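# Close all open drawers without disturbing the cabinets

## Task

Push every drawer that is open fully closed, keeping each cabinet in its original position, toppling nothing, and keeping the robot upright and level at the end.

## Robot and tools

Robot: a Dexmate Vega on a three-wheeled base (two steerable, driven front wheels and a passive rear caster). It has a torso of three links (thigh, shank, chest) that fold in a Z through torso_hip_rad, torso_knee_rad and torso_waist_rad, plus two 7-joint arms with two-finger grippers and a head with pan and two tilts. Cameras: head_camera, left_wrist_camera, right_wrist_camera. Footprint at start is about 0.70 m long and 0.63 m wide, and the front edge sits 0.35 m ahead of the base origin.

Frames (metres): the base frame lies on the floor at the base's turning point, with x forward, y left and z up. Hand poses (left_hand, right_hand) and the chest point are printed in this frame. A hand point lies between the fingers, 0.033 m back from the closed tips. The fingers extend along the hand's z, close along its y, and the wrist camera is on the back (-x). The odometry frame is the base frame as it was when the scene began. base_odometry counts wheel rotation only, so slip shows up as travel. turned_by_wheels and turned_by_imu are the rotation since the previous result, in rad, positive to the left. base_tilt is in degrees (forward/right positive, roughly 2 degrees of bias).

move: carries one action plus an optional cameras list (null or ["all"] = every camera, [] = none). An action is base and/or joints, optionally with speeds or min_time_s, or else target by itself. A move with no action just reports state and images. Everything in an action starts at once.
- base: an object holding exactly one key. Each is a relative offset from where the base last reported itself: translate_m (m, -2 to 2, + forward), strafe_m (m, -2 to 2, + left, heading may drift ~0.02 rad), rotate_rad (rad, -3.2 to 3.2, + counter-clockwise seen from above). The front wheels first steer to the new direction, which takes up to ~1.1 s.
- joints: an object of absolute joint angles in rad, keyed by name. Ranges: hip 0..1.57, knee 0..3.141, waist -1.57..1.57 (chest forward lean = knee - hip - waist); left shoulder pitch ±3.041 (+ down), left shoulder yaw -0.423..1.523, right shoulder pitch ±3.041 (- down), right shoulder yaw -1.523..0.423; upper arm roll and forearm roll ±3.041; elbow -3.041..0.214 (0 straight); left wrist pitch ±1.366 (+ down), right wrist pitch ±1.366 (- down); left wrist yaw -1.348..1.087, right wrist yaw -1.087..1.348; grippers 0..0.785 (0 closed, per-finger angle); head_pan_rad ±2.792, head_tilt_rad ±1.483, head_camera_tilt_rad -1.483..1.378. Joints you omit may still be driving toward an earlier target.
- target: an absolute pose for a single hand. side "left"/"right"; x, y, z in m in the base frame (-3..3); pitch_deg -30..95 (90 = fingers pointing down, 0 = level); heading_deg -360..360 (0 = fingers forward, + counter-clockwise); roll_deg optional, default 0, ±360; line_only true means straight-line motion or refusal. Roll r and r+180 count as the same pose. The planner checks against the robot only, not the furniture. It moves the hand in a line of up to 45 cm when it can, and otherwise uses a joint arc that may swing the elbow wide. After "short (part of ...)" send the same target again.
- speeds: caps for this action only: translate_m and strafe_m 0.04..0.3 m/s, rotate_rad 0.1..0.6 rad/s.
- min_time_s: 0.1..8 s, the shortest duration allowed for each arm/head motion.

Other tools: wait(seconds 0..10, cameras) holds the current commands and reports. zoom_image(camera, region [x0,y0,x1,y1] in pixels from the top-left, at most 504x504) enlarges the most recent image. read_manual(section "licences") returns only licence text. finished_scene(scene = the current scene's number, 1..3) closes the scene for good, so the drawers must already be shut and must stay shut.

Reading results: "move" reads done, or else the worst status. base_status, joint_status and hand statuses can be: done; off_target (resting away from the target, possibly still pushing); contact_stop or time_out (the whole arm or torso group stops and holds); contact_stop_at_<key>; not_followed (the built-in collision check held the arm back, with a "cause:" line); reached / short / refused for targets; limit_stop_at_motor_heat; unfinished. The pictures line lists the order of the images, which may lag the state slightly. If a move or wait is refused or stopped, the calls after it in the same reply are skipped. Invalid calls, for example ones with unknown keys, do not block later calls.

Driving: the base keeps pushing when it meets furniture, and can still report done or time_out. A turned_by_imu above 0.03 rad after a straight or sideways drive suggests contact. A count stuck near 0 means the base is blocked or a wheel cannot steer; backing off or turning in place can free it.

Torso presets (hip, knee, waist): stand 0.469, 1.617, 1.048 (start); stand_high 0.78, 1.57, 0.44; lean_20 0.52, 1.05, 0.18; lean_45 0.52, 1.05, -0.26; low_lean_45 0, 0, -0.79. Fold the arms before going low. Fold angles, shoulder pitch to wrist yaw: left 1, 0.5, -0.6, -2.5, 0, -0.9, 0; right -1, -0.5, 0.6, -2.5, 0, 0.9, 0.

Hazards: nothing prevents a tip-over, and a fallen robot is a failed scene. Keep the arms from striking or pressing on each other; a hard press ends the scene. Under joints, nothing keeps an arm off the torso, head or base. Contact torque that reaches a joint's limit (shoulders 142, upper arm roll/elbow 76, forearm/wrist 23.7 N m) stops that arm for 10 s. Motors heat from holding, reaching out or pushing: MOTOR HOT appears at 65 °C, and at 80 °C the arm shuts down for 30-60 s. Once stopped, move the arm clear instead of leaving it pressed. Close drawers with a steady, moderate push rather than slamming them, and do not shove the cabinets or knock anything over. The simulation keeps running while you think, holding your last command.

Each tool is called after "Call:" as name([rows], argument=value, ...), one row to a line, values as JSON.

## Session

Call:
move(joints={"right_shoulder_pitch_rad":-1,"right_shoulder_yaw_rad":-0.5,"right_upper_arm_roll_rad":0.6,"right_elbow_rad":-2.5,"right_forearm_roll_rad":0,"right_wrist_pitch_rad":0.9,"right_wrist_yaw_rad":0,"left_gripper_rad":0,"head_camera_tilt_rad":0.3}, cameras=["head_camera"])

Call:
move(joints={"head_pan_rad":1.3}, cameras=["head_camera"])

Call:
move(joints={"head_pan_rad":2.7}, cameras=["head_camera"])

Call:
move(joints={"head_pan_rad":-1.3}, cameras=["head_camera"])

Call:
move(joints={"head_pan_rad":-2.6}, cameras=["head_camera"])

Scene clock: 6.23 s.
Joint torques (N m): left_arm=[5.03 -0.84 -0.39 -5.21 0.33 -1.91 -0.15] | right_arm=[15.71 -7.25 3.9 -2.56 -0.07 -1.11 0.09]
Motor temperatures (°C): left_arm=[27 30 31 31 34 38 35] | right_arm=[29 28 29 31 34 35 35]
move: done
base_odometry: x=+0.000 y=+0.000 heading=+0.000
turned_by_wheels: +0.000
turned_by_imu: +0.001
base_tilt: forward=+0.6 right=-0.1
base_status: not commanded
joint_positions: torso_hip_rad=+0.469 torso_knee_rad=+1.617 torso_waist_rad=+1.048 left_shoulder_pitch_rad=+2.199 left_shoulder_yaw_rad=+0.001 left_upper_arm_roll_rad=-0.010 left_elbow_rad=-1.084 left_forearm_roll_rad=+0.015 left_wrist_pitch_rad=-0.506 left_wrist_yaw_rad=-0.016 left_gripper_rad=+0.000 right_shoulder_pitch_rad=-1.005 right_shoulder_yaw_rad=-0.498 right_upper_arm_roll_rad=+0.597 right_elbow_rad=-2.494 right_forearm_roll_rad=+0.000 right_wrist_pitch_rad=+0.898 right_wrist_yaw_rad=+0.000 right_gripper_rad=+0.005 head_pan_rad=+0.000 head_tilt_rad=+0.000 head_camera_tilt_rad=+0.300
joint_status: all done
chest: x=-0.0111 y=+0.0000 z=+1.4155 quat_wxyz=(+0.999, +0.000, +0.050, +0.000) (m; base frame)
left_hand: x=+0.1921 y=+0.2282 z=+0.6022 quat_wxyz=(+0.417, +0.009, +0.909, -0.003) pitch_deg=+40.7 heading_deg=-1.0 roll_deg=+0.2 back=up (m; base frame)
right_hand: x=-0.0195 y=-0.1561 z=+1.7192 quat_wxyz=(+0.842, -0.203, -0.392, -0.309) pitch_deg=-37.5 heading_deg=+132.5 roll_deg=+7.3 back=down (m; base frame)
pictures: head_camera
Images, in order (width x height): head_camera 896x560.

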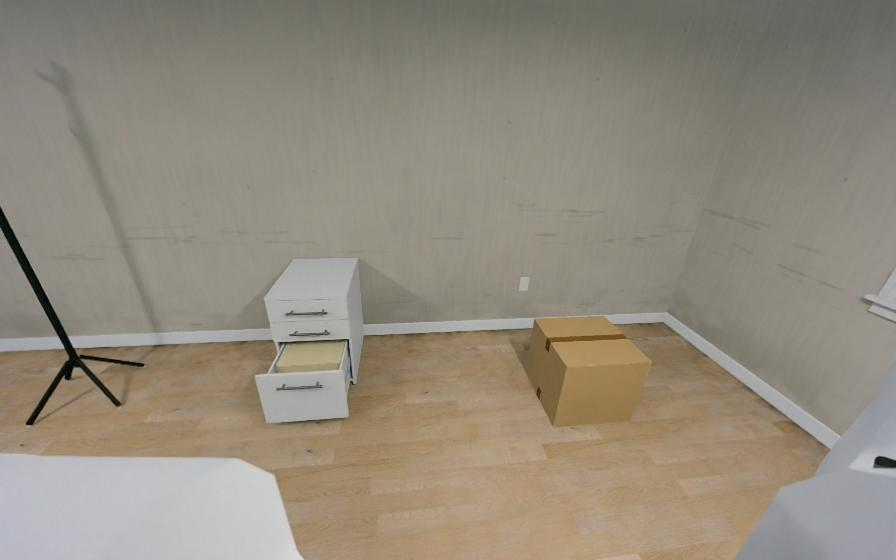

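Scene clock: 7.77 s.
Joint torques (N m): left_arm=[5.41 -2.39 -0.83 -5.8 -0.23 -2.28 0.59] | right_arm=[13.93 -7.6 4.4 -2.2 -0.06 -1.73 0.13]
move: done
base_odometry: x=+0.000 y=+0.000 heading=+0.000
turned_by_wheels: +0.000
turned_by_imu: +0.000
base_tilt: forward=+0.6 right=+0.0
base_status: not commanded
joint_positions: torso_hip_rad=+0.469 torso_knee_rad=+1.617 torso_waist_rad=+1.048 left_shoulder_pitch_rad=+2.199 left_shoulder_yaw_rad=+0.001 left_upper_arm_roll_rad=-0.010 left_elbow_rad=-1.084 left_forearm_roll_rad=+0.015 left_wrist_pitch_rad=-0.506 left_wrist_yaw_rad=-0.016 left_gripper_rad=+0.000 right_shoulder_pitch_rad=-1.001 right_shoulder_yaw_rad=-0.500 right_upper_arm_roll_rad=+0.600 right_elbow_rad=-2.500 right_forearm_roll_rad=+0.000 right_wrist_pitch_rad=+0.900 right_wrist_yaw_rad=+0.000 right_gripper_rad=+0.005 head_pan_rad=+1.300 head_tilt_rad=+0.000 head_camera_tilt_rad=+0.300
joint_status: all done
chest: x=-0.0111 y=+0.0000 z=+1.4155 quat_wxyz=(+0.999, +0.000, +0.050, +0.000) (m; base frame)
left_hand: x=+0.1921 y=+0.2282 z=+0.6022 quat_wxyz=(+0.417, +0.009, +0.909, -0.003) pitch_deg=+40.7 heading_deg=-1.0 roll_deg=+0.2 back=up (m; base frame)
right_hand: x=-0.0237 y=-0.1536 z=+1.7168 quat_wxyz=(+0.839, -0.205, -0.398, -0.309) pitch_deg=-36.8 heading_deg=+132.5 roll_deg=+7.0 back=down (m; base frame)
pictures: head_camera
Images, in order (width x height): head_camera 896x560.

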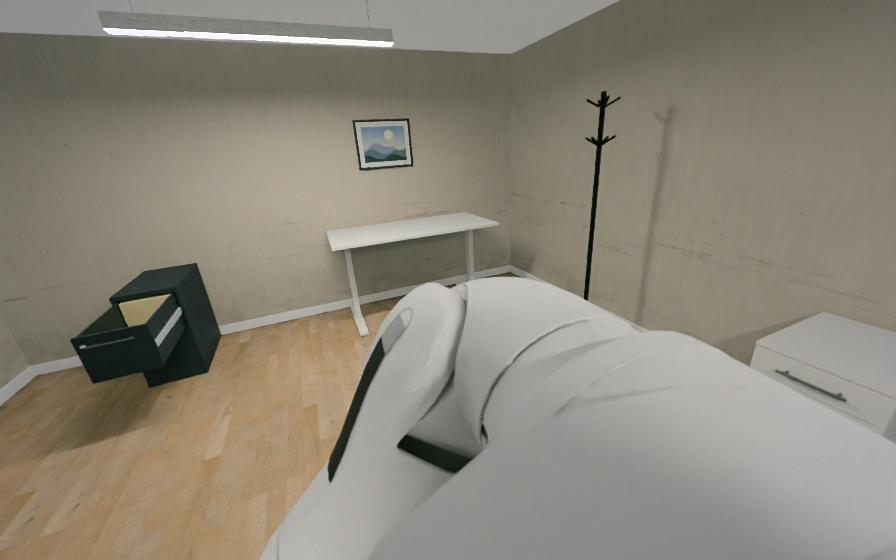

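Scene clock: 9.37 s.
Joint torques (N m): left_arm=[5.82 -0.55 1.1 -5.71 -0.17 -2.32 0.01] | right_arm=[14.2 -7.88 4.33 -0.91 -0.14 -1.78 0.04]
move: done
base_odometry: x=+0.000 y=+0.000 heading=+0.000
turned_by_wheels: +0.000
turned_by_imu: +0.000
base_tilt: forward=+0.7 right=-0.1
base_status: not commanded
joint_positions: torso_hip_rad=+0.469 torso_knee_rad=+1.617 torso_waist_rad=+1.048 left_shoulder_pitch_rad=+2.199 left_shoulder_yaw_rad=+0.001 left_upper_arm_roll_rad=-0.010 left_elbow_rad=-1.084 left_forearm_roll_rad=+0.015 left_wrist_pitch_rad=-0.506 left_wrist_yaw_rad=-0.016 left_gripper_rad=+0.000 right_shoulder_pitch_rad=-1.000 right_shoulder_yaw_rad=-0.500 right_upper_arm_roll_rad=+0.600 right_elbow_rad=-2.500 right_forearm_roll_rad=+0.000 right_wrist_pitch_rad=+0.900 right_wrist_yaw_rad=+0.000 right_gripper_rad=+0.005 head_pan_rad=+2.700 head_tilt_rad=+0.000 head_camera_tilt_rad=+0.300
joint_status: all done
chest: x=-0.0111 y=+0.0000 z=+1.4155 quat_wxyz=(+0.999, +0.000, +0.050, +0.000) (m; base frame)
left_hand: x=+0.1921 y=+0.2282 z=+0.6022 quat_wxyz=(+0.417, +0.009, +0.909, -0.003) pitch_deg=+40.7 heading_deg=-1.0 roll_deg=+0.2 back=up (m; base frame)
right_hand: x=-0.0239 y=-0.1535 z=+1.7167 quat_wxyz=(+0.839, -0.205, -0.398, -0.310) pitch_deg=-36.8 heading_deg=+132.5 roll_deg=+7.0 back=down (m; base frame)
pictures: head_camera
Images, in order (width x height): head_camera 896x560.

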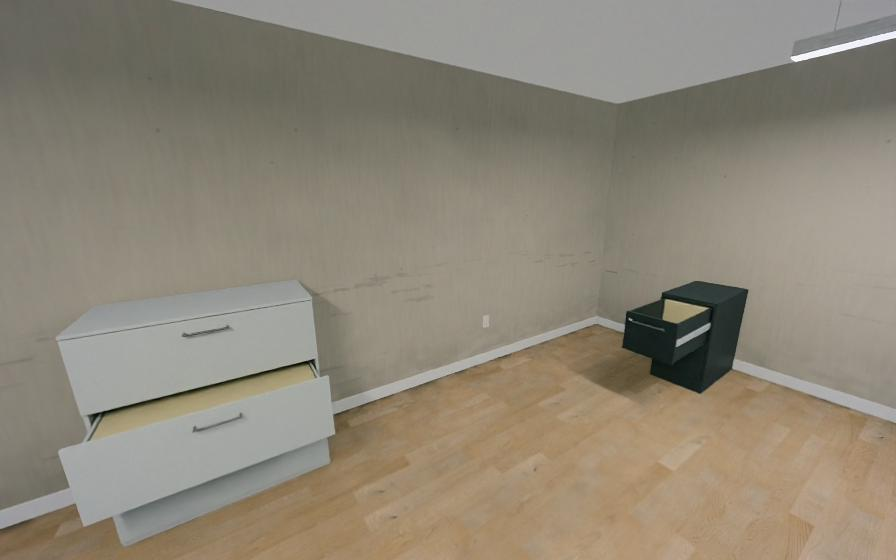

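Scene clock: 12.70 s.
Joint torques (N m): left_arm=[6.31 -0.53 1.34 -4.75 0.18 -1.78 -0.11] | right_arm=[14.43 -6.71 4.29 -1.43 -0.1 -1.62 0.06]
move: done
base_odometry: x=+0.000 y=+0.000 heading=+0.000
turned_by_wheels: +0.000
turned_by_imu: +0.001
base_tilt: forward=+0.6 right=+0.0
base_status: not commanded
joint_positions: torso_hip_rad=+0.469 torso_knee_rad=+1.617 torso_waist_rad=+1.048 left_shoulder_pitch_rad=+2.199 left_shoulder_yaw_rad=+0.001 left_upper_arm_roll_rad=-0.010 left_elbow_rad=-1.084 left_forearm_roll_rad=+0.015 left_wrist_pitch_rad=-0.506 left_wrist_yaw_rad=-0.016 left_gripper_rad=+0.000 right_shoulder_pitch_rad=-1.000 right_shoulder_yaw_rad=-0.500 right_upper_arm_roll_rad=+0.600 right_elbow_rad=-2.500 right_forearm_roll_rad=+0.000 right_wrist_pitch_rad=+0.900 right_wrist_yaw_rad=+0.000 right_gripper_rad=+0.005 head_pan_rad=-1.300 head_tilt_rad=+0.000 head_camera_tilt_rad=+0.300
joint_status: all done
chest: x=-0.0111 y=+0.0000 z=+1.4155 quat_wxyz=(+0.999, +0.000, +0.050, +0.000) (m; base frame)
left_hand: x=+0.1921 y=+0.2282 z=+0.6022 quat_wxyz=(+0.417, +0.009, +0.909, -0.003) pitch_deg=+40.7 heading_deg=-1.0 roll_deg=+0.2 back=up (m; base frame)
right_hand: x=-0.0239 y=-0.1534 z=+1.7167 quat_wxyz=(+0.839, -0.205, -0.398, -0.310) pitch_deg=-36.8 heading_deg=+132.5 roll_deg=+7.0 back=down (m; base frame)
pictures: head_camera
Images, in order (width x height): head_camera 896x560.

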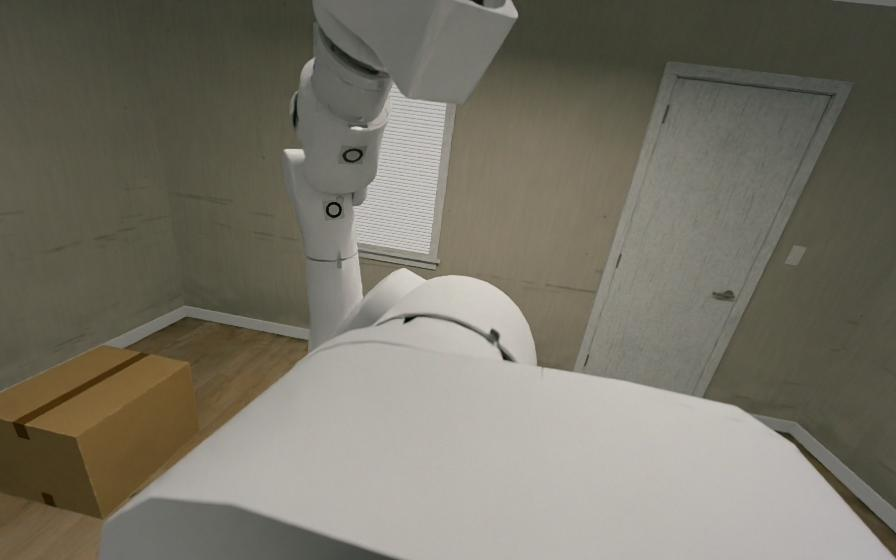

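Scene clock: 14.23 s.
Joint torques (N m): left_arm=[6.66 -0.07 0.72 -4.84 -0.32 -2.47 -0.58] | right_arm=[13.68 -7.11 4.38 -1.95 -0.07 -1.23 0.08]
move: done
base_odometry: x=+0.000 y=+0.000 heading=+0.000
turned_by_wheels: +0.000
turned_by_imu: +0.000
base_tilt: forward=+0.7 right=+0.0
base_status: not commanded
joint_positions: torso_hip_rad=+0.469 torso_knee_rad=+1.617 torso_waist_rad=+1.048 left_shoulder_pitch_rad=+2.199 left_shoulder_yaw_rad=+0.001 left_upper_arm_roll_rad=-0.010 left_elbow_rad=-1.084 left_forearm_roll_rad=+0.015 left_wrist_pitch_rad=-0.506 left_wrist_yaw_rad=-0.016 left_gripper_rad=+0.000 right_shoulder_pitch_rad=-1.000 right_shoulder_yaw_rad=-0.500 right_upper_arm_roll_rad=+0.600 right_elbow_rad=-2.500 right_forearm_roll_rad=+0.000 right_wrist_pitch_rad=+0.900 right_wrist_yaw_rad=+0.000 right_gripper_rad=+0.005 head_pan_rad=-2.600 head_tilt_rad=+0.000 head_camera_tilt_rad=+0.300
joint_status: all done
chest: x=-0.0111 y=+0.0000 z=+1.4155 quat_wxyz=(+0.999, +0.000, +0.050, +0.000) (m; base frame)
left_hand: x=+0.1921 y=+0.2282 z=+0.6022 quat_wxyz=(+0.417, +0.009, +0.909, -0.003) pitch_deg=+40.7 heading_deg=-1.0 roll_deg=+0.2 back=up (m; base frame)
right_hand: x=-0.0239 y=-0.1534 z=+1.7167 quat_wxyz=(+0.839, -0.205, -0.398, -0.310) pitch_deg=-36.8 heading_deg=+132.5 roll_deg=+7.0 back=down (m; base frame)
pictures: head_camera
Images, in order (width x height): head_camera 896x560.

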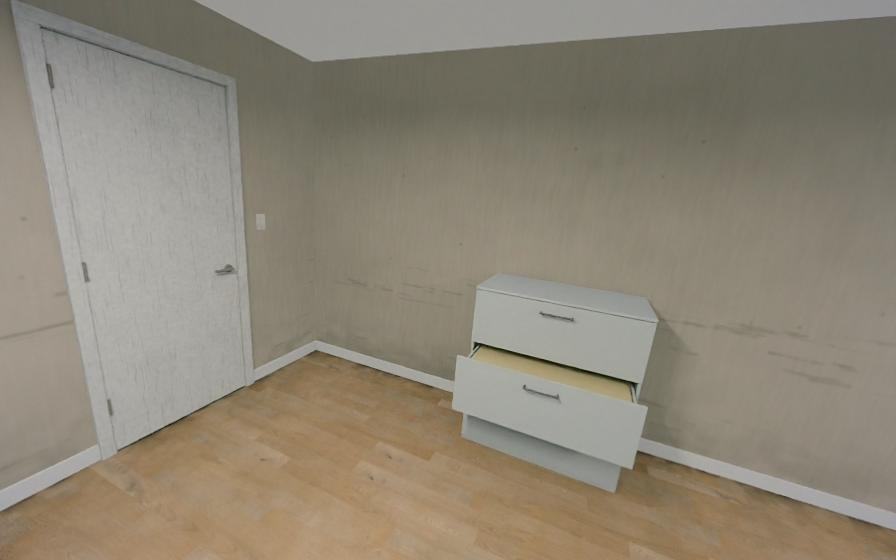

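Call:
move(base={"rotate_rad":0.08}, joints={"head_pan_rad":0}, cameras=[])

Call:
move(target={"side":"left","x":0.65,"y":0.15,"z":1.22,"pitch_deg":0,"heading_deg":0}, cameras=[])

Call:
move(base={"strafe_m":0.55}, cameras=["head_camera"])

Scene clock: 36.00 s.
Joint torques (N m): left_arm=[4.87 2.59 -0.98 -5.33 -0.38 -2.03 0.24] | right_arm=[14.64 -7.42 3.94 -1.89 0.04 -1.54 -0.08]
move: done
base_odometry: x=+0.000 y=+0.000 heading=+0.080
turned_by_wheels: +0.080
turned_by_imu: +0.078
base_tilt: forward=+0.7 right=+0.0
base_status: done
joint_positions: torso_hip_rad=+0.469 torso_knee_rad=+1.617 torso_waist_rad=+1.048 left_shoulder_pitch_rad=+2.199 left_shoulder_yaw_rad=+0.001 left_upper_arm_roll_rad=-0.010 left_elbow_rad=-1.084 left_forearm_roll_rad=+0.015 left_wrist_pitch_rad=-0.506 left_wrist_yaw_rad=-0.016 left_gripper_rad=+0.000 right_shoulder_pitch_rad=-1.000 right_shoulder_yaw_rad=-0.500 right_upper_arm_roll_rad=+0.600 right_elbow_rad=-2.500 right_forearm_roll_rad=+0.000 right_wrist_pitch_rad=+0.900 right_wrist_yaw_rad=+0.000 right_gripper_rad=+0.005 head_pan_rad=+0.000 head_tilt_rad=+0.000 head_camera_tilt_rad=+0.300
joint_status: all done
chest: x=-0.0111 y=+0.0000 z=+1.4155 quat_wxyz=(+0.999, +0.000, +0.050, +0.000) (m; base frame)
left_hand: x=+0.1921 y=+0.2282 z=+0.6022 quat_wxyz=(+0.417, +0.009, +0.909, -0.003) pitch_deg=+40.7 heading_deg=-1.0 roll_deg=+0.2 back=up (m; base frame)
right_hand: x=-0.0239 y=-0.1534 z=+1.7167 quat_wxyz=(+0.839, -0.205, -0.398, -0.310) pitch_deg=-36.8 heading_deg=+132.5 roll_deg=+7.0 back=down (m; base frame)
pictures: none
No camera images: "cameras" was empty.

Scene clock: 41.80 s.
Joint torques (N m): left_arm=[-17.96 5.46 -10.28 -9.28 1.09 -1.8 0.63] | right_arm=[14.59 -8.15 3.82 -2.42 -0.03 -2.24 -0.09]
move: done
base_odometry: x=+0.000 y=+0.000 heading=+0.080
turned_by_wheels: +0.000
turned_by_imu: +0.001
base_tilt: forward=+0.7 right=-0.1
base_status: not commanded
joint_positions: torso_hip_rad=+0.469 torso_knee_rad=+1.617 torso_waist_rad=+1.048 left_shoulder_pitch_rad=+1.063 left_shoulder_yaw_rad=+0.970 left_upper_arm_roll_rad=+0.885 left_elbow_rad=-2.308 left_forearm_roll_rad=-0.913 left_wrist_pitch_rad=+0.099 left_wrist_yaw_rad=+1.082 left_gripper_rad=+0.000 right_shoulder_pitch_rad=-1.000 right_shoulder_yaw_rad=-0.500 right_upper_arm_roll_rad=+0.600 right_elbow_rad=-2.500 right_forearm_roll_rad=+0.000 right_wrist_pitch_rad=+0.900 right_wrist_yaw_rad=+0.000 right_gripper_rad=+0.005 head_pan_rad=+0.000 head_tilt_rad=+0.000 head_camera_tilt_rad=+0.300
joint_status: not commanded
chest: x=-0.0111 y=+0.0000 z=+1.4155 quat_wxyz=(+0.999, +0.000, +0.050, +0.000) (m; base frame)
left_hand: x=+0.6508 y=+0.1501 z=+1.2189 quat_wxyz=(+0.707, -0.001, +0.707, -0.001) pitch_deg=+0.0 heading_deg=+0.0 roll_deg=-0.2 back=up (m; base frame)
left_hand_status: reached (checked arc [a long move; over the whole arc the hand travels 0.87 m to end 0.77 m from its start, up to 0.16 m off the straight line; left_elbow_rad turns most, 1.23 rad; on the way or at its end the hand turns up to 43 deg from its attitude at the start], planned for 4.2 s): 1 mm and 0.2 deg off.
right_hand: x=-0.0239 y=-0.1534 z=+1.7167 quat_wxyz=(+0.839, -0.205, -0.398, -0.310) pitch_deg=-36.8 heading_deg=+132.5 roll_deg=+7.0 back=down (m; base frame)
pictures: none
No camera images: "cameras" was empty.

Scene clock: 46.23 s.
Joint torques (N m): left_arm=[-14.23 4.12 -11.65 -9.21 1.03 -0.72 0.44] | right_arm=[15.11 -7.12 3.56 -0.23 0.14 -1.56 -0.21]
move: done
base_odometry: x=-0.048 y=+0.546 heading=+0.088
turned_by_wheels: +0.008
turned_by_imu: +0.003
base_tilt: forward=+0.6 right=-0.1
base_status: done
joint_positions: torso_hip_rad=+0.469 torso_knee_rad=+1.617 torso_waist_rad=+1.048 left_shoulder_pitch_rad=+1.058 left_shoulder_yaw_rad=+0.975 left_upper_arm_roll_rad=+0.889 left_elbow_rad=-2.314 left_forearm_roll_rad=-0.917 left_wrist_pitch_rad=+0.101 left_wrist_yaw_rad=+1.087 left_gripper_rad=+0.000 right_shoulder_pitch_rad=-1.000 right_shoulder_yaw_rad=-0.500 right_upper_arm_roll_rad=+0.600 right_elbow_rad=-2.500 right_forearm_roll_rad=+0.000 right_wrist_pitch_rad=+0.900 right_wrist_yaw_rad=+0.000 right_gripper_rad=+0.005 head_pan_rad=+0.000 head_tilt_rad=+0.000 head_camera_tilt_rad=+0.300
joint_status: not commanded
chest: x=-0.0111 y=+0.0000 z=+1.4155 quat_wxyz=(+0.999, +0.000, +0.050, +0.000) (m; base frame)
left_hand: x=+0.6500 y=+0.1499 z=+1.2197 quat_wxyz=(+0.707, +0.000, +0.707, +0.000) pitch_deg=+0.0 heading_deg=+0.0 roll_deg=+0.0 back=up (m; base frame)
right_hand: x=-0.0239 y=-0.1534 z=+1.7167 quat_wxyz=(+0.839, -0.205, -0.398, -0.310) pitch_deg=-36.8 heading_deg=+132.5 roll_deg=+7.0 back=down (m; base frame)
pictures: head_camera
Images, in order (width x height): head_camera 896x560.

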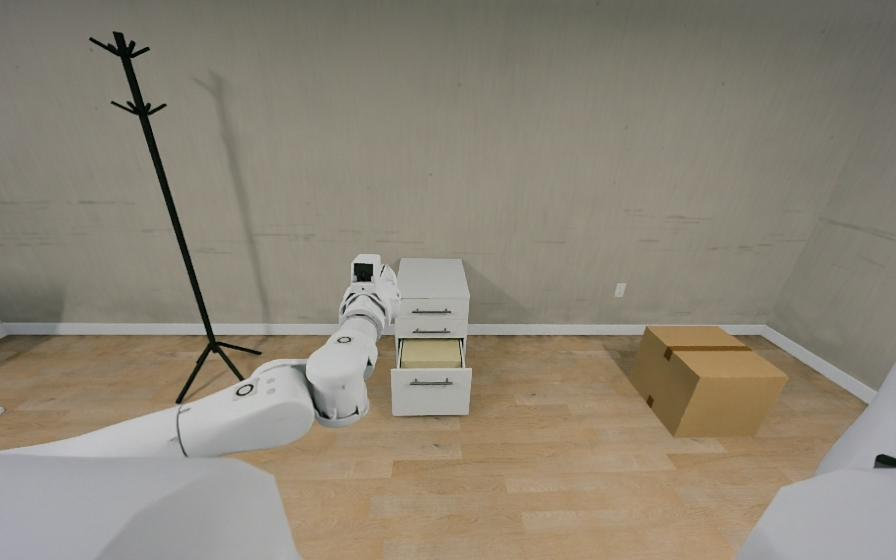

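Call:
move(joints={"torso_hip_rad":0,"torso_knee_rad":0.4,"torso_waist_rad":-0.3,"head_camera_tilt_rad":-0.1}, cameras=["head_camera"])

Call:
move(target={"side":"left","x":0.65,"y":0.12,"z":0.245,"pitch_deg":36,"heading_deg":0}, cameras=["head_camera"])

Scene clock: 58.27 s.
Joint torques (N m): left_arm=[-9.44 3.04 -5.22 -12.11 0.61 -0.83 0.47] | right_arm=[11.79 -7.13 6.18 -3.76 1.2 -0.82 -0.94]
move: done
base_odometry: x=-0.048 y=+0.546 heading=+0.088
turned_by_wheels: +0.000
turned_by_imu: +0.001
base_tilt: forward=+0.7 right=-0.1
base_status: not commanded
joint_positions: torso_hip_rad=+0.000 torso_knee_rad=+0.400 torso_waist_rad=-0.300 left_shoulder_pitch_rad=+1.058 left_shoulder_yaw_rad=+0.975 left_upper_arm_roll_rad=+0.889 left_elbow_rad=-2.314 left_forearm_roll_rad=-0.917 left_wrist_pitch_rad=+0.101 left_wrist_yaw_rad=+1.087 left_gripper_rad=+0.000 right_shoulder_pitch_rad=-1.000 right_shoulder_yaw_rad=-0.500 right_upper_arm_roll_rad=+0.600 right_elbow_rad=-2.500 right_forearm_roll_rad=+0.000 right_wrist_pitch_rad=+0.900 right_wrist_yaw_rad=+0.000 right_gripper_rad=+0.005 head_pan_rad=+0.000 head_tilt_rad=+0.000 head_camera_tilt_rad=-0.100
joint_status: all done
chest: x=+0.0657 y=+0.0000 z=+1.0122 quat_wxyz=(+0.939, +0.000, +0.343, +0.000) (m; base frame)
left_hand: x=+0.5008 y=+0.1499 z=+0.4773 quat_wxyz=(+0.466, +0.000, +0.885, +0.000) pitch_deg=+34.4 heading_deg=+0.0 roll_deg=+0.0 back=up (m; base frame)
right_hand: x=+0.2252 y=-0.1534 z=+1.2680 quat_wxyz=(+0.919, -0.287, -0.133, -0.235) pitch_deg=-53.1 heading_deg=+100.4 roll_deg=+50.9 back=down (m; base frame)
pictures: head_camera
Images, in order (width x height): head_camera 896x560.

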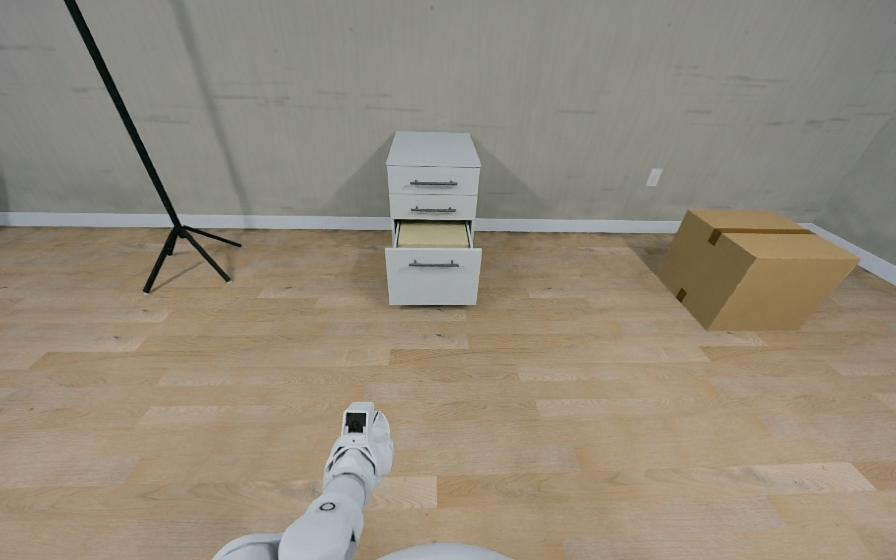

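Scene clock: 65.67 s.
Joint torques (N m): left_arm=[-14.75 -5.01 -4.7 -6.97 0.47 -2.15 -0.98] | right_arm=[11.4 -8.33 6.23 -3.79 1.14 -1.44 -0.93]
move: done
base_odometry: x=-0.048 y=+0.546 heading=+0.088
turned_by_wheels: +0.000
turned_by_imu: +0.001
base_tilt: forward=+0.7 right=-0.1
base_status: not commanded
joint_positions: torso_hip_rad=+0.000 torso_knee_rad=+0.400 torso_waist_rad=-0.300 left_shoulder_pitch_rad=+0.587 left_shoulder_yaw_rad=+0.113 left_upper_arm_roll_rad=+0.990 left_elbow_rad=-0.577 left_forearm_roll_rad=-0.824 left_wrist_pitch_rad=-0.310 left_wrist_yaw_rad=+0.386 left_gripper_rad=+0.000 right_shoulder_pitch_rad=-1.000 right_shoulder_yaw_rad=-0.500 right_upper_arm_roll_rad=+0.600 right_elbow_rad=-2.500 right_forearm_roll_rad=+0.000 right_wrist_pitch_rad=+0.900 right_wrist_yaw_rad=+0.000 right_gripper_rad=+0.005 head_pan_rad=+0.000 head_tilt_rad=+0.000 head_camera_tilt_rad=-0.100
joint_status: not commanded
chest: x=+0.0657 y=+0.0000 z=+1.0122 quat_wxyz=(+0.939, +0.000, +0.343, +0.000) (m; base frame)
left_hand: x=+0.6496 y=+0.1202 z=+0.2449 quat_wxyz=(+0.454, +0.000, +0.891, +0.000) pitch_deg=+36.0 heading_deg=+0.0 roll_deg=+0.0 back=up (m; base frame)
left_hand_status: reached (straight line, planned for 5.8 s): 0 mm and 0.0 deg off.
right_hand: x=+0.2252 y=-0.1534 z=+1.2679 quat_wxyz=(+0.919, -0.287, -0.133, -0.235) pitch_deg=-53.1 heading_deg=+100.4 roll_deg=+50.9 back=down (m; base frame)
pictures: head_camera
Images, in order (width x height): head_camera 896x560.

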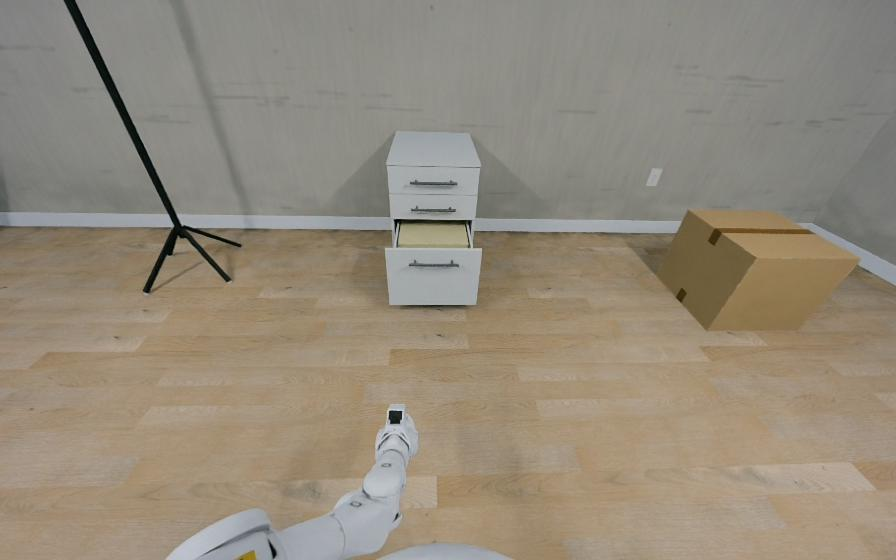

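Great pose. Drive.

Call:
move(base={"translate_m":0.66}, cameras=["head_camera","left_wrist_camera"])

Scene clock: 72.17 s.
Joint torques (N m): left_arm=[-13.46 -2.66 -5.16 -6.4 0.99 -2.4 -0.1] | right_arm=[10.84 -7.34 6.6 -4.5 1.25 -0.94 -0.92]
move: done
base_odometry: x=+0.610 y=+0.606 heading=+0.087
turned_by_wheels: +0.000
turned_by_imu: +0.000
base_tilt: forward=+0.6 right=+0.0
base_status: done
joint_positions: torso_hip_rad=+0.000 torso_knee_rad=+0.400 torso_waist_rad=-0.300 left_shoulder_pitch_rad=+0.586 left_shoulder_yaw_rad=+0.111 left_upper_arm_roll_rad=+0.990 left_elbow_rad=-0.571 left_forearm_roll_rad=-0.824 left_wrist_pitch_rad=-0.311 left_wrist_yaw_rad=+0.383 left_gripper_rad=+0.000 right_shoulder_pitch_rad=-1.000 right_shoulder_yaw_rad=-0.500 right_upper_arm_roll_rad=+0.600 right_elbow_rad=-2.500 right_forearm_roll_rad=+0.000 right_wrist_pitch_rad=+0.900 right_wrist_yaw_rad=+0.000 right_gripper_rad=+0.005 head_pan_rad=+0.000 head_tilt_rad=+0.000 head_camera_tilt_rad=-0.100
joint_status: not commanded
chest: x=+0.0657 y=+0.0000 z=+1.0121 quat_wxyz=(+0.939, +0.000, +0.343, +0.000) (m; base frame)
left_hand: x=+0.6497 y=+0.1201 z=+0.2447 quat_wxyz=(+0.454, +0.000, +0.891, +0.000) pitch_deg=+36.0 heading_deg=+0.0 roll_deg=+0.0 back=up (m; base frame)
right_hand: x=+0.2253 y=-0.1534 z=+1.2679 quat_wxyz=(+0.919, -0.287, -0.133, -0.235) pitch_deg=-53.1 heading_deg=+100.4 roll_deg=+50.9 back=down (m; base frame)
pictures: head_camera, left_wrist_camera
Images, in order (width x height): head_camera 896x560, left_wrist_camera 672x420.

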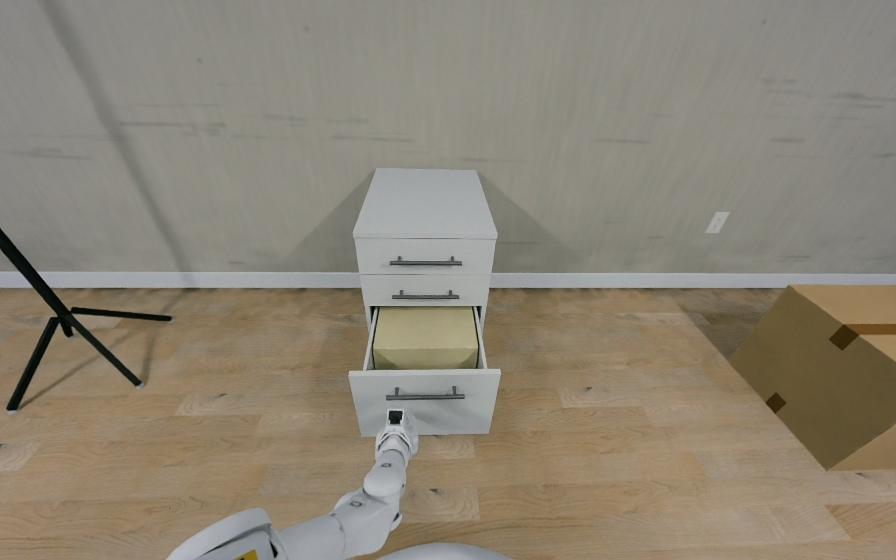

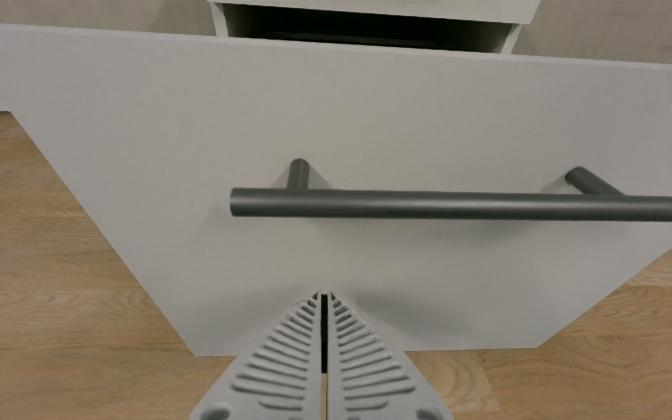

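Call:
move(base={"strafe_m":-0.045}, cameras=[])

Call:
move(base={"translate_m":0.36}, speeds={"translate_m":0.1}, cameras=["head_camera","left_wrist_camera"])

Scene clock: 83.00 s.
Joint torques (N m): left_arm=[-14.29 -2.53 -1.76 -7.55 0.6 -3.01 -0.14] | right_arm=[11.03 -7.65 6.49 -3.79 1.25 -1.44 -1.07]
move: done
base_odometry: x=+0.614 y=+0.561 heading=+0.087
turned_by_wheels: -0.001
turned_by_imu: -0.003
base_tilt: forward=+0.7 right=+0.0
base_status: done
joint_positions: torso_hip_rad=+0.000 torso_knee_rad=+0.400 torso_waist_rad=-0.300 left_shoulder_pitch_rad=+0.586 left_shoulder_yaw_rad=+0.111 left_upper_arm_roll_rad=+0.990 left_elbow_rad=-0.571 left_forearm_roll_rad=-0.824 left_wrist_pitch_rad=-0.311 left_wrist_yaw_rad=+0.383 left_gripper_rad=+0.000 right_shoulder_pitch_rad=-1.000 right_shoulder_yaw_rad=-0.500 right_upper_arm_roll_rad=+0.600 right_elbow_rad=-2.500 right_forearm_roll_rad=+0.000 right_wrist_pitch_rad=+0.900 right_wrist_yaw_rad=+0.000 right_gripper_rad=+0.005 head_pan_rad=+0.000 head_tilt_rad=+0.000 head_camera_tilt_rad=-0.100
joint_status: not commanded
chest: x=+0.0657 y=+0.0000 z=+1.0121 quat_wxyz=(+0.939, +0.000, +0.343, +0.000) (m; base frame)
left_hand: x=+0.6497 y=+0.1200 z=+0.2447 quat_wxyz=(+0.454, +0.000, +0.891, +0.000) pitch_deg=+36.0 heading_deg=+0.0 roll_deg=+0.0 back=up (m; base frame)
right_hand: x=+0.2253 y=-0.1534 z=+1.2679 quat_wxyz=(+0.919, -0.287, -0.132, -0.235) pitch_deg=-53.1 heading_deg=+100.4 roll_deg=+50.9 back=down (m; base frame)
pictures: none
No camera images: "cameras" was empty.

Scene clock: 87.93 s.
Joint torques (N m): left_arm=[-35.16 -0.16 -10.14 -10.51 1.56 -7.68 0.94] | right_arm=[11.34 -7.39 6.32 -4.97 1.31 -1.3 -0.98]
move: done
base_odometry: x=+0.972 y=+0.594 heading=+0.088
turned_by_wheels: +0.001
turned_by_imu: +0.003
base_tilt: forward=+0.6 right=+0.0
base_status: done
joint_positions: torso_hip_rad=+0.000 torso_knee_rad=+0.400 torso_waist_rad=-0.300 left_shoulder_pitch_rad=+0.587 left_shoulder_yaw_rad=+0.110 left_upper_arm_roll_rad=+0.990 left_elbow_rad=-0.571 left_forearm_roll_rad=-0.824 left_wrist_pitch_rad=-0.310 left_wrist_yaw_rad=+0.383 left_gripper_rad=+0.000 right_shoulder_pitch_rad=-1.000 right_shoulder_yaw_rad=-0.500 right_upper_arm_roll_rad=+0.600 right_elbow_rad=-2.500 right_forearm_roll_rad=+0.000 right_wrist_pitch_rad=+0.900 right_wrist_yaw_rad=+0.000 right_gripper_rad=+0.005 head_pan_rad=+0.000 head_tilt_rad=+0.000 head_camera_tilt_rad=-0.100
joint_status: not commanded
chest: x=+0.0656 y=+0.0000 z=+1.0121 quat_wxyz=(+0.939, +0.000, +0.343, +0.000) (m; base frame)
left_hand: x=+0.6483 y=+0.1199 z=+0.2435 quat_wxyz=(+0.452, +0.000, +0.892, +0.000) pitch_deg=+36.2 heading_deg=+0.0 roll_deg=+0.0 back=up (m; base frame)
right_hand: x=+0.2252 y=-0.1534 z=+1.2679 quat_wxyz=(+0.919, -0.287, -0.133, -0.235) pitch_deg=-53.1 heading_deg=+100.4 roll_deg=+50.9 back=down (m; base frame)
pictures: head_camera, left_wrist_camera
Images, in order (width x height): head_camera 896x560, left_wrist_camera 672x420.

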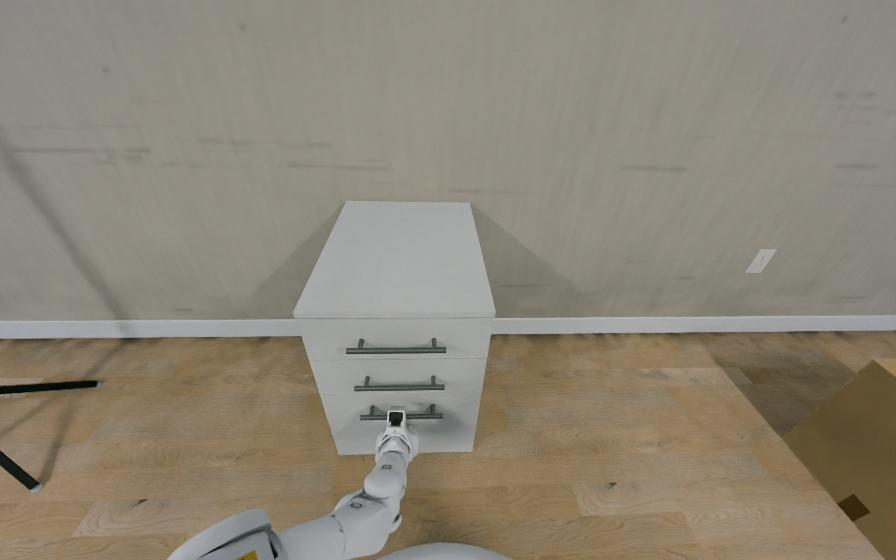

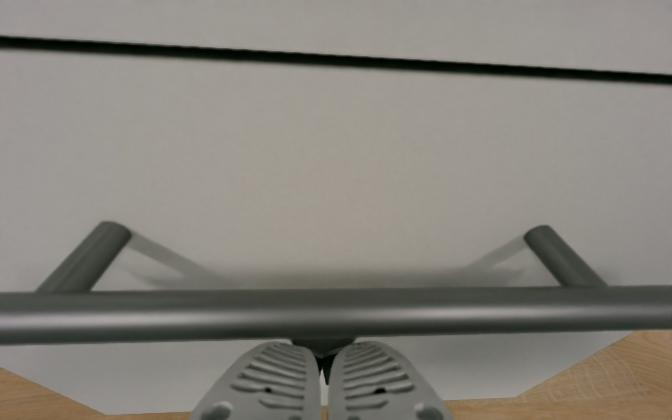

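Call:
zoom_image(camera="head_camera", region=[280, 290, 510, 470])

Call:
move(base={"translate_m":-0.7}, cameras=["head_camera"])

Call:
zoom_image(camera="head_camera", region=[330, 110, 520, 320])

Scaled by 2.191 from the camera's 896x560 image, which has a finer 960x600 frame.

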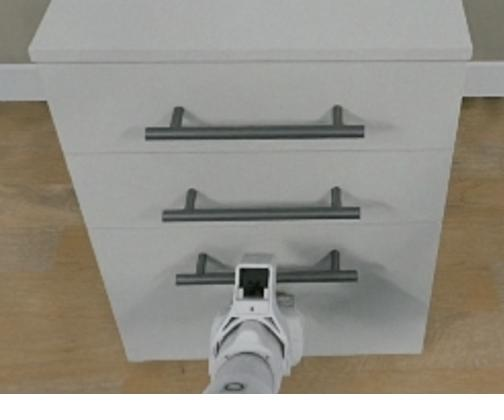

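Scene clock: 95.70 s.
Joint torques (N m): left_arm=[-11.71 -0.4 -4.18 -7.65 0.62 -1.75 0.44] | right_arm=[12.61 -8.14 6.45 -3.98 1.42 -0.72 -1.06]
move: done
base_odometry: x=+0.275 y=+0.529 heading=+0.089
turned_by_wheels: +0.001
turned_by_imu: +0.003
base_tilt: forward=+0.6 right=-0.1
base_status: done
joint_positions: torso_hip_rad=+0.000 torso_knee_rad=+0.400 torso_waist_rad=-0.300 left_shoulder_pitch_rad=+0.586 left_shoulder_yaw_rad=+0.111 left_upper_arm_roll_rad=+0.990 left_elbow_rad=-0.571 left_forearm_roll_rad=-0.824 left_wrist_pitch_rad=-0.311 left_wrist_yaw_rad=+0.383 left_gripper_rad=+0.000 right_shoulder_pitch_rad=-1.000 right_shoulder_yaw_rad=-0.500 right_upper_arm_roll_rad=+0.600 right_elbow_rad=-2.500 right_forearm_roll_rad=+0.000 right_wrist_pitch_rad=+0.900 right_wrist_yaw_rad=+0.000 right_gripper_rad=+0.005 head_pan_rad=+0.000 head_tilt_rad=+0.000 head_camera_tilt_rad=-0.100
joint_status: not commanded
chest: x=+0.0658 y=+0.0000 z=+1.0121 quat_wxyz=(+0.939, +0.000, +0.343, +0.000) (m; base frame)
left_hand: x=+0.6496 y=+0.1199 z=+0.2446 quat_wxyz=(+0.454, +0.000, +0.891, +0.000) pitch_deg=+36.0 heading_deg=+0.0 roll_deg=+0.0 back=up (m; base frame)
right_hand: x=+0.2254 y=-0.1534 z=+1.2679 quat_wxyz=(+0.919, -0.287, -0.132, -0.235) pitch_deg=-53.1 heading_deg=+100.4 roll_deg=+50.9 back=down (m; base frame)
pictures: head_camera
Images, in order (width x height): head_camera 896x560.

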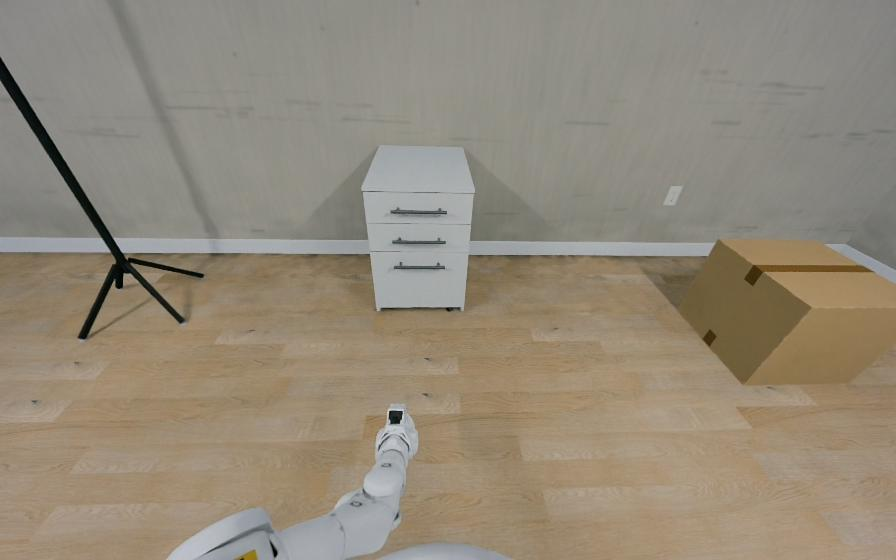

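Scaled by 2.400 from the camera's 896x560 image, which has a finer 960x600 frame.

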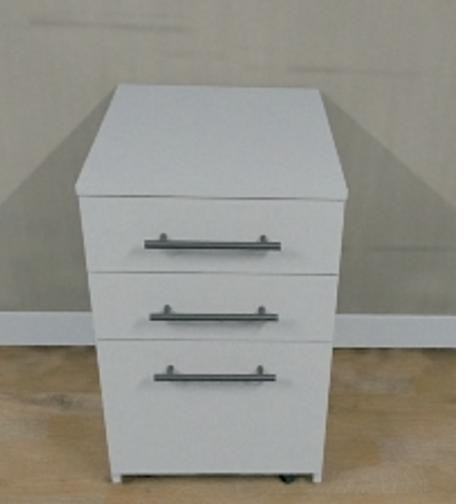

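Call:
move(base={"translate_m":-1.15}, joints={"torso_hip_rad":0,"torso_knee_rad":0.6,"torso_waist_rad":0.1,"head_camera_tilt_rad":0.1}, cameras=[])

Call:
move(target={"side":"left","x":0.6,"y":0.13,"z":0.55,"pitch_deg":20,"heading_deg":0}, cameras=[])

Call:
move(base={"rotate_rad":1.6}, cameras=["head_camera"])

Scene clock: 115.20 s.
Joint torques (N m): left_arm=[-16.41 -3.27 -6.57 -8.15 0.21 -1.35 0.6] | right_arm=[12.08 -7.73 5.58 -3.45 1.15 -1.11 -0.84]
move: done
base_odometry: x=-0.870 y=+0.421 heading=+0.089
turned_by_wheels: +0.001
turned_by_imu: +0.003
base_tilt: forward=+0.6 right=-0.1
base_status: done
joint_positions: torso_hip_rad=+0.000 torso_knee_rad=+0.600 torso_waist_rad=+0.100 left_shoulder_pitch_rad=+0.586 left_shoulder_yaw_rad=+0.111 left_upper_arm_roll_rad=+0.990 left_elbow_rad=-0.571 left_forearm_roll_rad=-0.824 left_wrist_pitch_rad=-0.311 left_wrist_yaw_rad=+0.383 left_gripper_rad=+0.000 right_shoulder_pitch_rad=-1.000 right_shoulder_yaw_rad=-0.500 right_upper_arm_roll_rad=+0.600 right_elbow_rad=-2.500 right_forearm_roll_rad=+0.000 right_wrist_pitch_rad=+0.900 right_wrist_yaw_rad=+0.000 right_gripper_rad=+0.005 head_pan_rad=+0.000 head_tilt_rad=+0.000 head_camera_tilt_rad=+0.100
joint_status: all done
chest: x=+0.0418 y=+0.0000 z=+1.1146 quat_wxyz=(+0.969, +0.000, +0.247, +0.000) (m; base frame)
left_hand: x=+0.7666 y=+0.1200 z=+0.4784 quat_wxyz=(+0.540, +0.000, +0.841, +0.000) pitch_deg=+24.6 heading_deg=+0.0 roll_deg=+0.0 back=up (m; base frame)
right_hand: x=+0.1474 y=-0.1534 z=+1.3970 quat_wxyz=(+0.901, -0.262, -0.224, -0.263) pitch_deg=-49.7 heading_deg=+114.2 roll_deg=+33.3 back=down (m; base frame)
pictures: none
No camera images: "cameras" was empty.

Scene clock: 120.63 s.
Joint torques (N m): left_arm=[-5.48 5.67 -3.15 -12.73 0.79 -1.78 0.65] | right_arm=[12.43 -7.56 5.48 -2.46 1.11 -1.26 -1.03]
move: done
base_odometry: x=-0.870 y=+0.421 heading=+0.089
turned_by_wheels: +0.000
turned_by_imu: +0.001
base_tilt: forward=+0.7 right=+0.0
base_status: not commanded
joint_positions: torso_hip_rad=+0.000 torso_knee_rad=+0.600 torso_waist_rad=+0.100 left_shoulder_pitch_rad=+1.016 left_shoulder_yaw_rad=+0.662 left_upper_arm_roll_rad=+1.038 left_elbow_rad=-1.684 left_forearm_roll_rad=-0.693 left_wrist_pitch_rad=-0.204 left_wrist_yaw_rad=+0.865 left_gripper_rad=+0.000 right_shoulder_pitch_rad=-1.000 right_shoulder_yaw_rad=-0.500 right_upper_arm_roll_rad=+0.600 right_elbow_rad=-2.500 right_forearm_roll_rad=+0.000 right_wrist_pitch_rad=+0.900 right_wrist_yaw_rad=+0.000 right_gripper_rad=+0.005 head_pan_rad=+0.000 head_tilt_rad=+0.000 head_camera_tilt_rad=+0.100
joint_status: not commanded
chest: x=+0.0418 y=+0.0000 z=+1.1146 quat_wxyz=(+0.969, +0.000, +0.247, +0.000) (m; base frame)
left_hand: x=+0.6015 y=+0.1300 z=+0.5492 quat_wxyz=(+0.573, +0.000, +0.819, +0.000) pitch_deg=+20.0 heading_deg=+0.0 roll_deg=+0.0 back=up (m; base frame)
left_hand_status: reached (straight line, planned for 3.8 s): 2 mm and 0.1 deg off.
right_hand: x=+0.1474 y=-0.1534 z=+1.3970 quat_wxyz=(+0.901, -0.262, -0.224, -0.263) pitch_deg=-49.7 heading_deg=+114.2 roll_deg=+33.3 back=down (m; base frame)
pictures: none
No camera images: "cameras" was empty.

Scene clock: 124.90 s.
Joint torques (N m): left_arm=[-5.63 0.25 -4.33 -11.97 1.31 -3.47 0.42] | right_arm=[12.36 -7.05 5.51 -3.5 1.17 -1.22 -0.86]
move: done
base_odometry: x=-0.869 y=+0.420 heading=+1.692
turned_by_wheels: +1.602
turned_by_imu: +1.573
base_tilt: forward=+0.7 right=-0.1
base_status: done
joint_positions: torso_hip_rad=+0.000 torso_knee_rad=+0.600 torso_waist_rad=+0.100 left_shoulder_pitch_rad=+1.019 left_shoulder_yaw_rad=+0.665 left_upper_arm_roll_rad=+1.039 left_elbow_rad=-1.690 left_forearm_roll_rad=-0.692 left_wrist_pitch_rad=-0.204 left_wrist_yaw_rad=+0.867 left_gripper_rad=+0.000 right_shoulder_pitch_rad=-1.000 right_shoulder_yaw_rad=-0.500 right_upper_arm_roll_rad=+0.600 right_elbow_rad=-2.500 right_forearm_roll_rad=+0.000 right_wrist_pitch_rad=+0.900 right_wrist_yaw_rad=+0.000 right_gripper_rad=+0.005 head_pan_rad=+0.000 head_tilt_rad=+0.000 head_camera_tilt_rad=+0.100
joint_status: not commanded
chest: x=+0.0418 y=+0.0000 z=+1.1146 quat_wxyz=(+0.969, +0.000, +0.247, +0.000) (m; base frame)
left_hand: x=+0.6000 y=+0.1301 z=+0.5499 quat_wxyz=(+0.573, +0.000, +0.819, +0.000) pitch_deg=+20.0 heading_deg=+0.0 roll_deg=+0.0 back=up (m; base frame)
right_hand: x=+0.1474 y=-0.1534 z=+1.3970 quat_wxyz=(+0.901, -0.262, -0.224, -0.263) pitch_deg=-49.7 heading_deg=+114.2 roll_deg=+33.3 back=down (m; base frame)
pictures: head_camera
Images, in order (width x height): head_camera 896x560.

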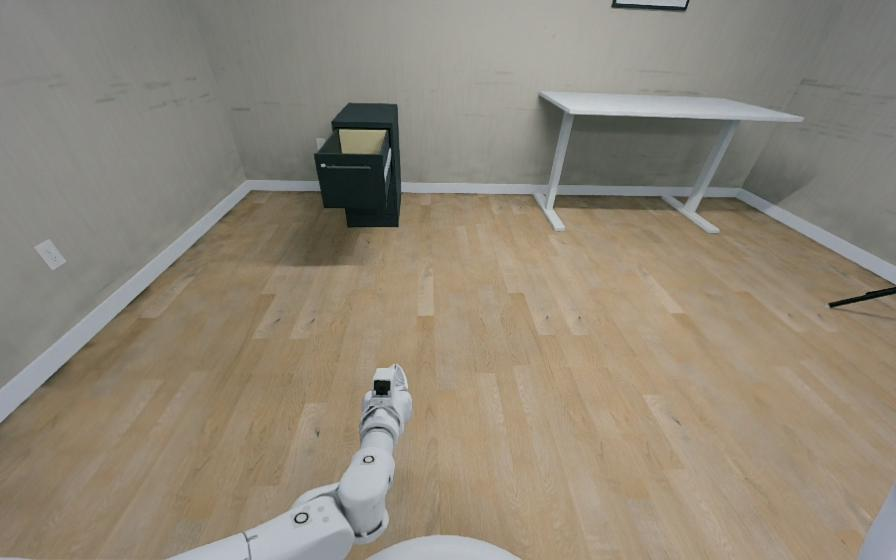

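Call:
move(base={"translate_m":0.9}, cameras=[])

Call:
move(base={"rotate_rad":-0.035}, cameras=[])

Call:
move(base={"strafe_m":0.62}, cameras=["head_camera"])

Scene clock: 142.67 s.
Joint torques (N m): left_arm=[-5.72 2.5 -4.43 -12.43 1.05 -0.98 0.11] | right_arm=[11.33 -8.27 5.73 -2.73 1.16 -1.18 -1.05]
move: done
base_odometry: x=-0.981 y=+1.313 heading=+1.692
turned_by_wheels: +0.000
turned_by_imu: +0.001
base_tilt: forward=+0.7 right=+0.0
base_status: done
joint_positions: torso_hip_rad=+0.000 torso_knee_rad=+0.600 torso_waist_rad=+0.100 left_shoulder_pitch_rad=+1.019 left_shoulder_yaw_rad=+0.665 left_upper_arm_roll_rad=+1.039 left_elbow_rad=-1.690 left_forearm_roll_rad=-0.692 left_wrist_pitch_rad=-0.204 left_wrist_yaw_rad=+0.867 left_gripper_rad=+0.000 right_shoulder_pitch_rad=-1.000 right_shoulder_yaw_rad=-0.500 right_upper_arm_roll_rad=+0.600 right_elbow_rad=-2.500 right_forearm_roll_rad=+0.000 right_wrist_pitch_rad=+0.900 right_wrist_yaw_rad=+0.000 right_gripper_rad=+0.005 head_pan_rad=+0.000 head_tilt_rad=+0.000 head_camera_tilt_rad=+0.100
joint_status: not commanded
chest: x=+0.0418 y=+0.0000 z=+1.1146 quat_wxyz=(+0.969, +0.000, +0.247, +0.000) (m; base frame)
left_hand: x=+0.6000 y=+0.1301 z=+0.5498 quat_wxyz=(+0.573, +0.000, +0.819, +0.000) pitch_deg=+20.0 heading_deg=+0.0 roll_deg=+0.0 back=up (m; base frame)
right_hand: x=+0.1474 y=-0.1534 z=+1.3970 quat_wxyz=(+0.901, -0.262, -0.224, -0.263) pitch_deg=-49.7 heading_deg=+114.2 roll_deg=+33.3 back=down (m; base frame)
pictures: none
No camera images: "cameras" was empty.

Scene clock: 143.73 s.
Joint torques (N m): left_arm=[-6.04 1.36 -6.47 -10.92 1.24 -2.01 0.28] | right_arm=[13.18 -7.81 5.56 -3.23 1.15 -1.45 -0.92]
move: done
base_odometry: x=-0.981 y=+1.313 heading=+1.657
turned_by_wheels: -0.035
turned_by_imu: -0.033
base_tilt: forward=+0.6 right=+0.0
base_status: done
joint_positions: torso_hip_rad=+0.000 torso_knee_rad=+0.600 torso_waist_rad=+0.100 left_shoulder_pitch_rad=+1.019 left_shoulder_yaw_rad=+0.665 left_upper_arm_roll_rad=+1.039 left_elbow_rad=-1.690 left_forearm_roll_rad=-0.692 left_wrist_pitch_rad=-0.204 left_wrist_yaw_rad=+0.867 left_gripper_rad=+0.000 right_shoulder_pitch_rad=-1.000 right_shoulder_yaw_rad=-0.500 right_upper_arm_roll_rad=+0.600 right_elbow_rad=-2.500 right_forearm_roll_rad=+0.000 right_wrist_pitch_rad=+0.900 right_wrist_yaw_rad=+0.000 right_gripper_rad=+0.005 head_pan_rad=+0.000 head_tilt_rad=+0.000 head_camera_tilt_rad=+0.100
joint_status: not commanded
chest: x=+0.0418 y=+0.0000 z=+1.1146 quat_wxyz=(+0.969, +0.000, +0.247, +0.000) (m; base frame)
left_hand: x=+0.6000 y=+0.1301 z=+0.5499 quat_wxyz=(+0.573, +0.000, +0.819, +0.000) pitch_deg=+20.0 heading_deg=+0.0 roll_deg=+0.0 back=up (m; base frame)
right_hand: x=+0.1474 y=-0.1534 z=+1.3970 quat_wxyz=(+0.901, -0.262, -0.224, -0.263) pitch_deg=-49.7 heading_deg=+114.2 roll_deg=+33.3 back=down (m; base frame)
pictures: none
No camera images: "cameras" was empty.

Scene clock: 147.87 s.
Joint torques (N m): left_arm=[-5.04 2.63 -3.24 -10.9 0.76 -2.39 -0.15] | right_arm=[11.86 -7.91 5.53 -2.95 1.15 -0.68 -1]
move: done
base_odometry: x=-1.597 y=+1.255 heading=+1.667
turned_by_wheels: +0.009
turned_by_imu: +0.007
base_tilt: forward=+0.7 right=-0.1
base_status: done
joint_positions: torso_hip_rad=+0.000 torso_knee_rad=+0.600 torso_waist_rad=+0.100 left_shoulder_pitch_rad=+1.019 left_shoulder_yaw_rad=+0.665 left_upper_arm_roll_rad=+1.039 left_elbow_rad=-1.690 left_forearm_roll_rad=-0.692 left_wrist_pitch_rad=-0.204 left_wrist_yaw_rad=+0.867 left_gripper_rad=+0.000 right_shoulder_pitch_rad=-1.000 right_shoulder_yaw_rad=-0.500 right_upper_arm_roll_rad=+0.600 right_elbow_rad=-2.500 right_forearm_roll_rad=+0.000 right_wrist_pitch_rad=+0.900 right_wrist_yaw_rad=+0.000 right_gripper_rad=+0.005 head_pan_rad=+0.000 head_tilt_rad=+0.000 head_camera_tilt_rad=+0.100
joint_status: not commanded
chest: x=+0.0418 y=+0.0000 z=+1.1146 quat_wxyz=(+0.969, +0.000, +0.247, +0.000) (m; base frame)
left_hand: x=+0.6000 y=+0.1301 z=+0.5499 quat_wxyz=(+0.573, +0.000, +0.819, +0.000) pitch_deg=+20.0 heading_deg=+0.0 roll_deg=+0.0 back=up (m; base frame)
right_hand: x=+0.1474 y=-0.1534 z=+1.3970 quat_wxyz=(+0.901, -0.262, -0.224, -0.263) pitch_deg=-49.7 heading_deg=+114.2 roll_deg=+33.3 back=down (m; base frame)
pictures: head_camera
Images, in order (width x height): head_camera 896x560.

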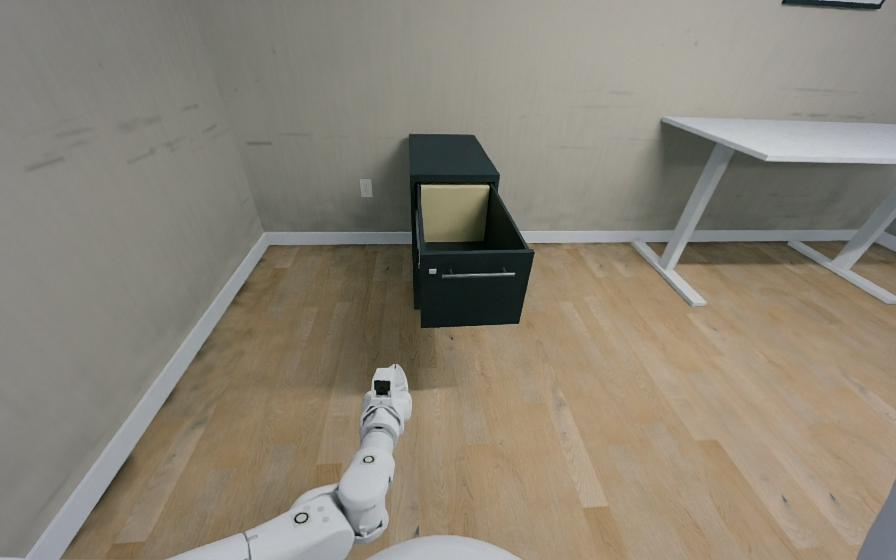

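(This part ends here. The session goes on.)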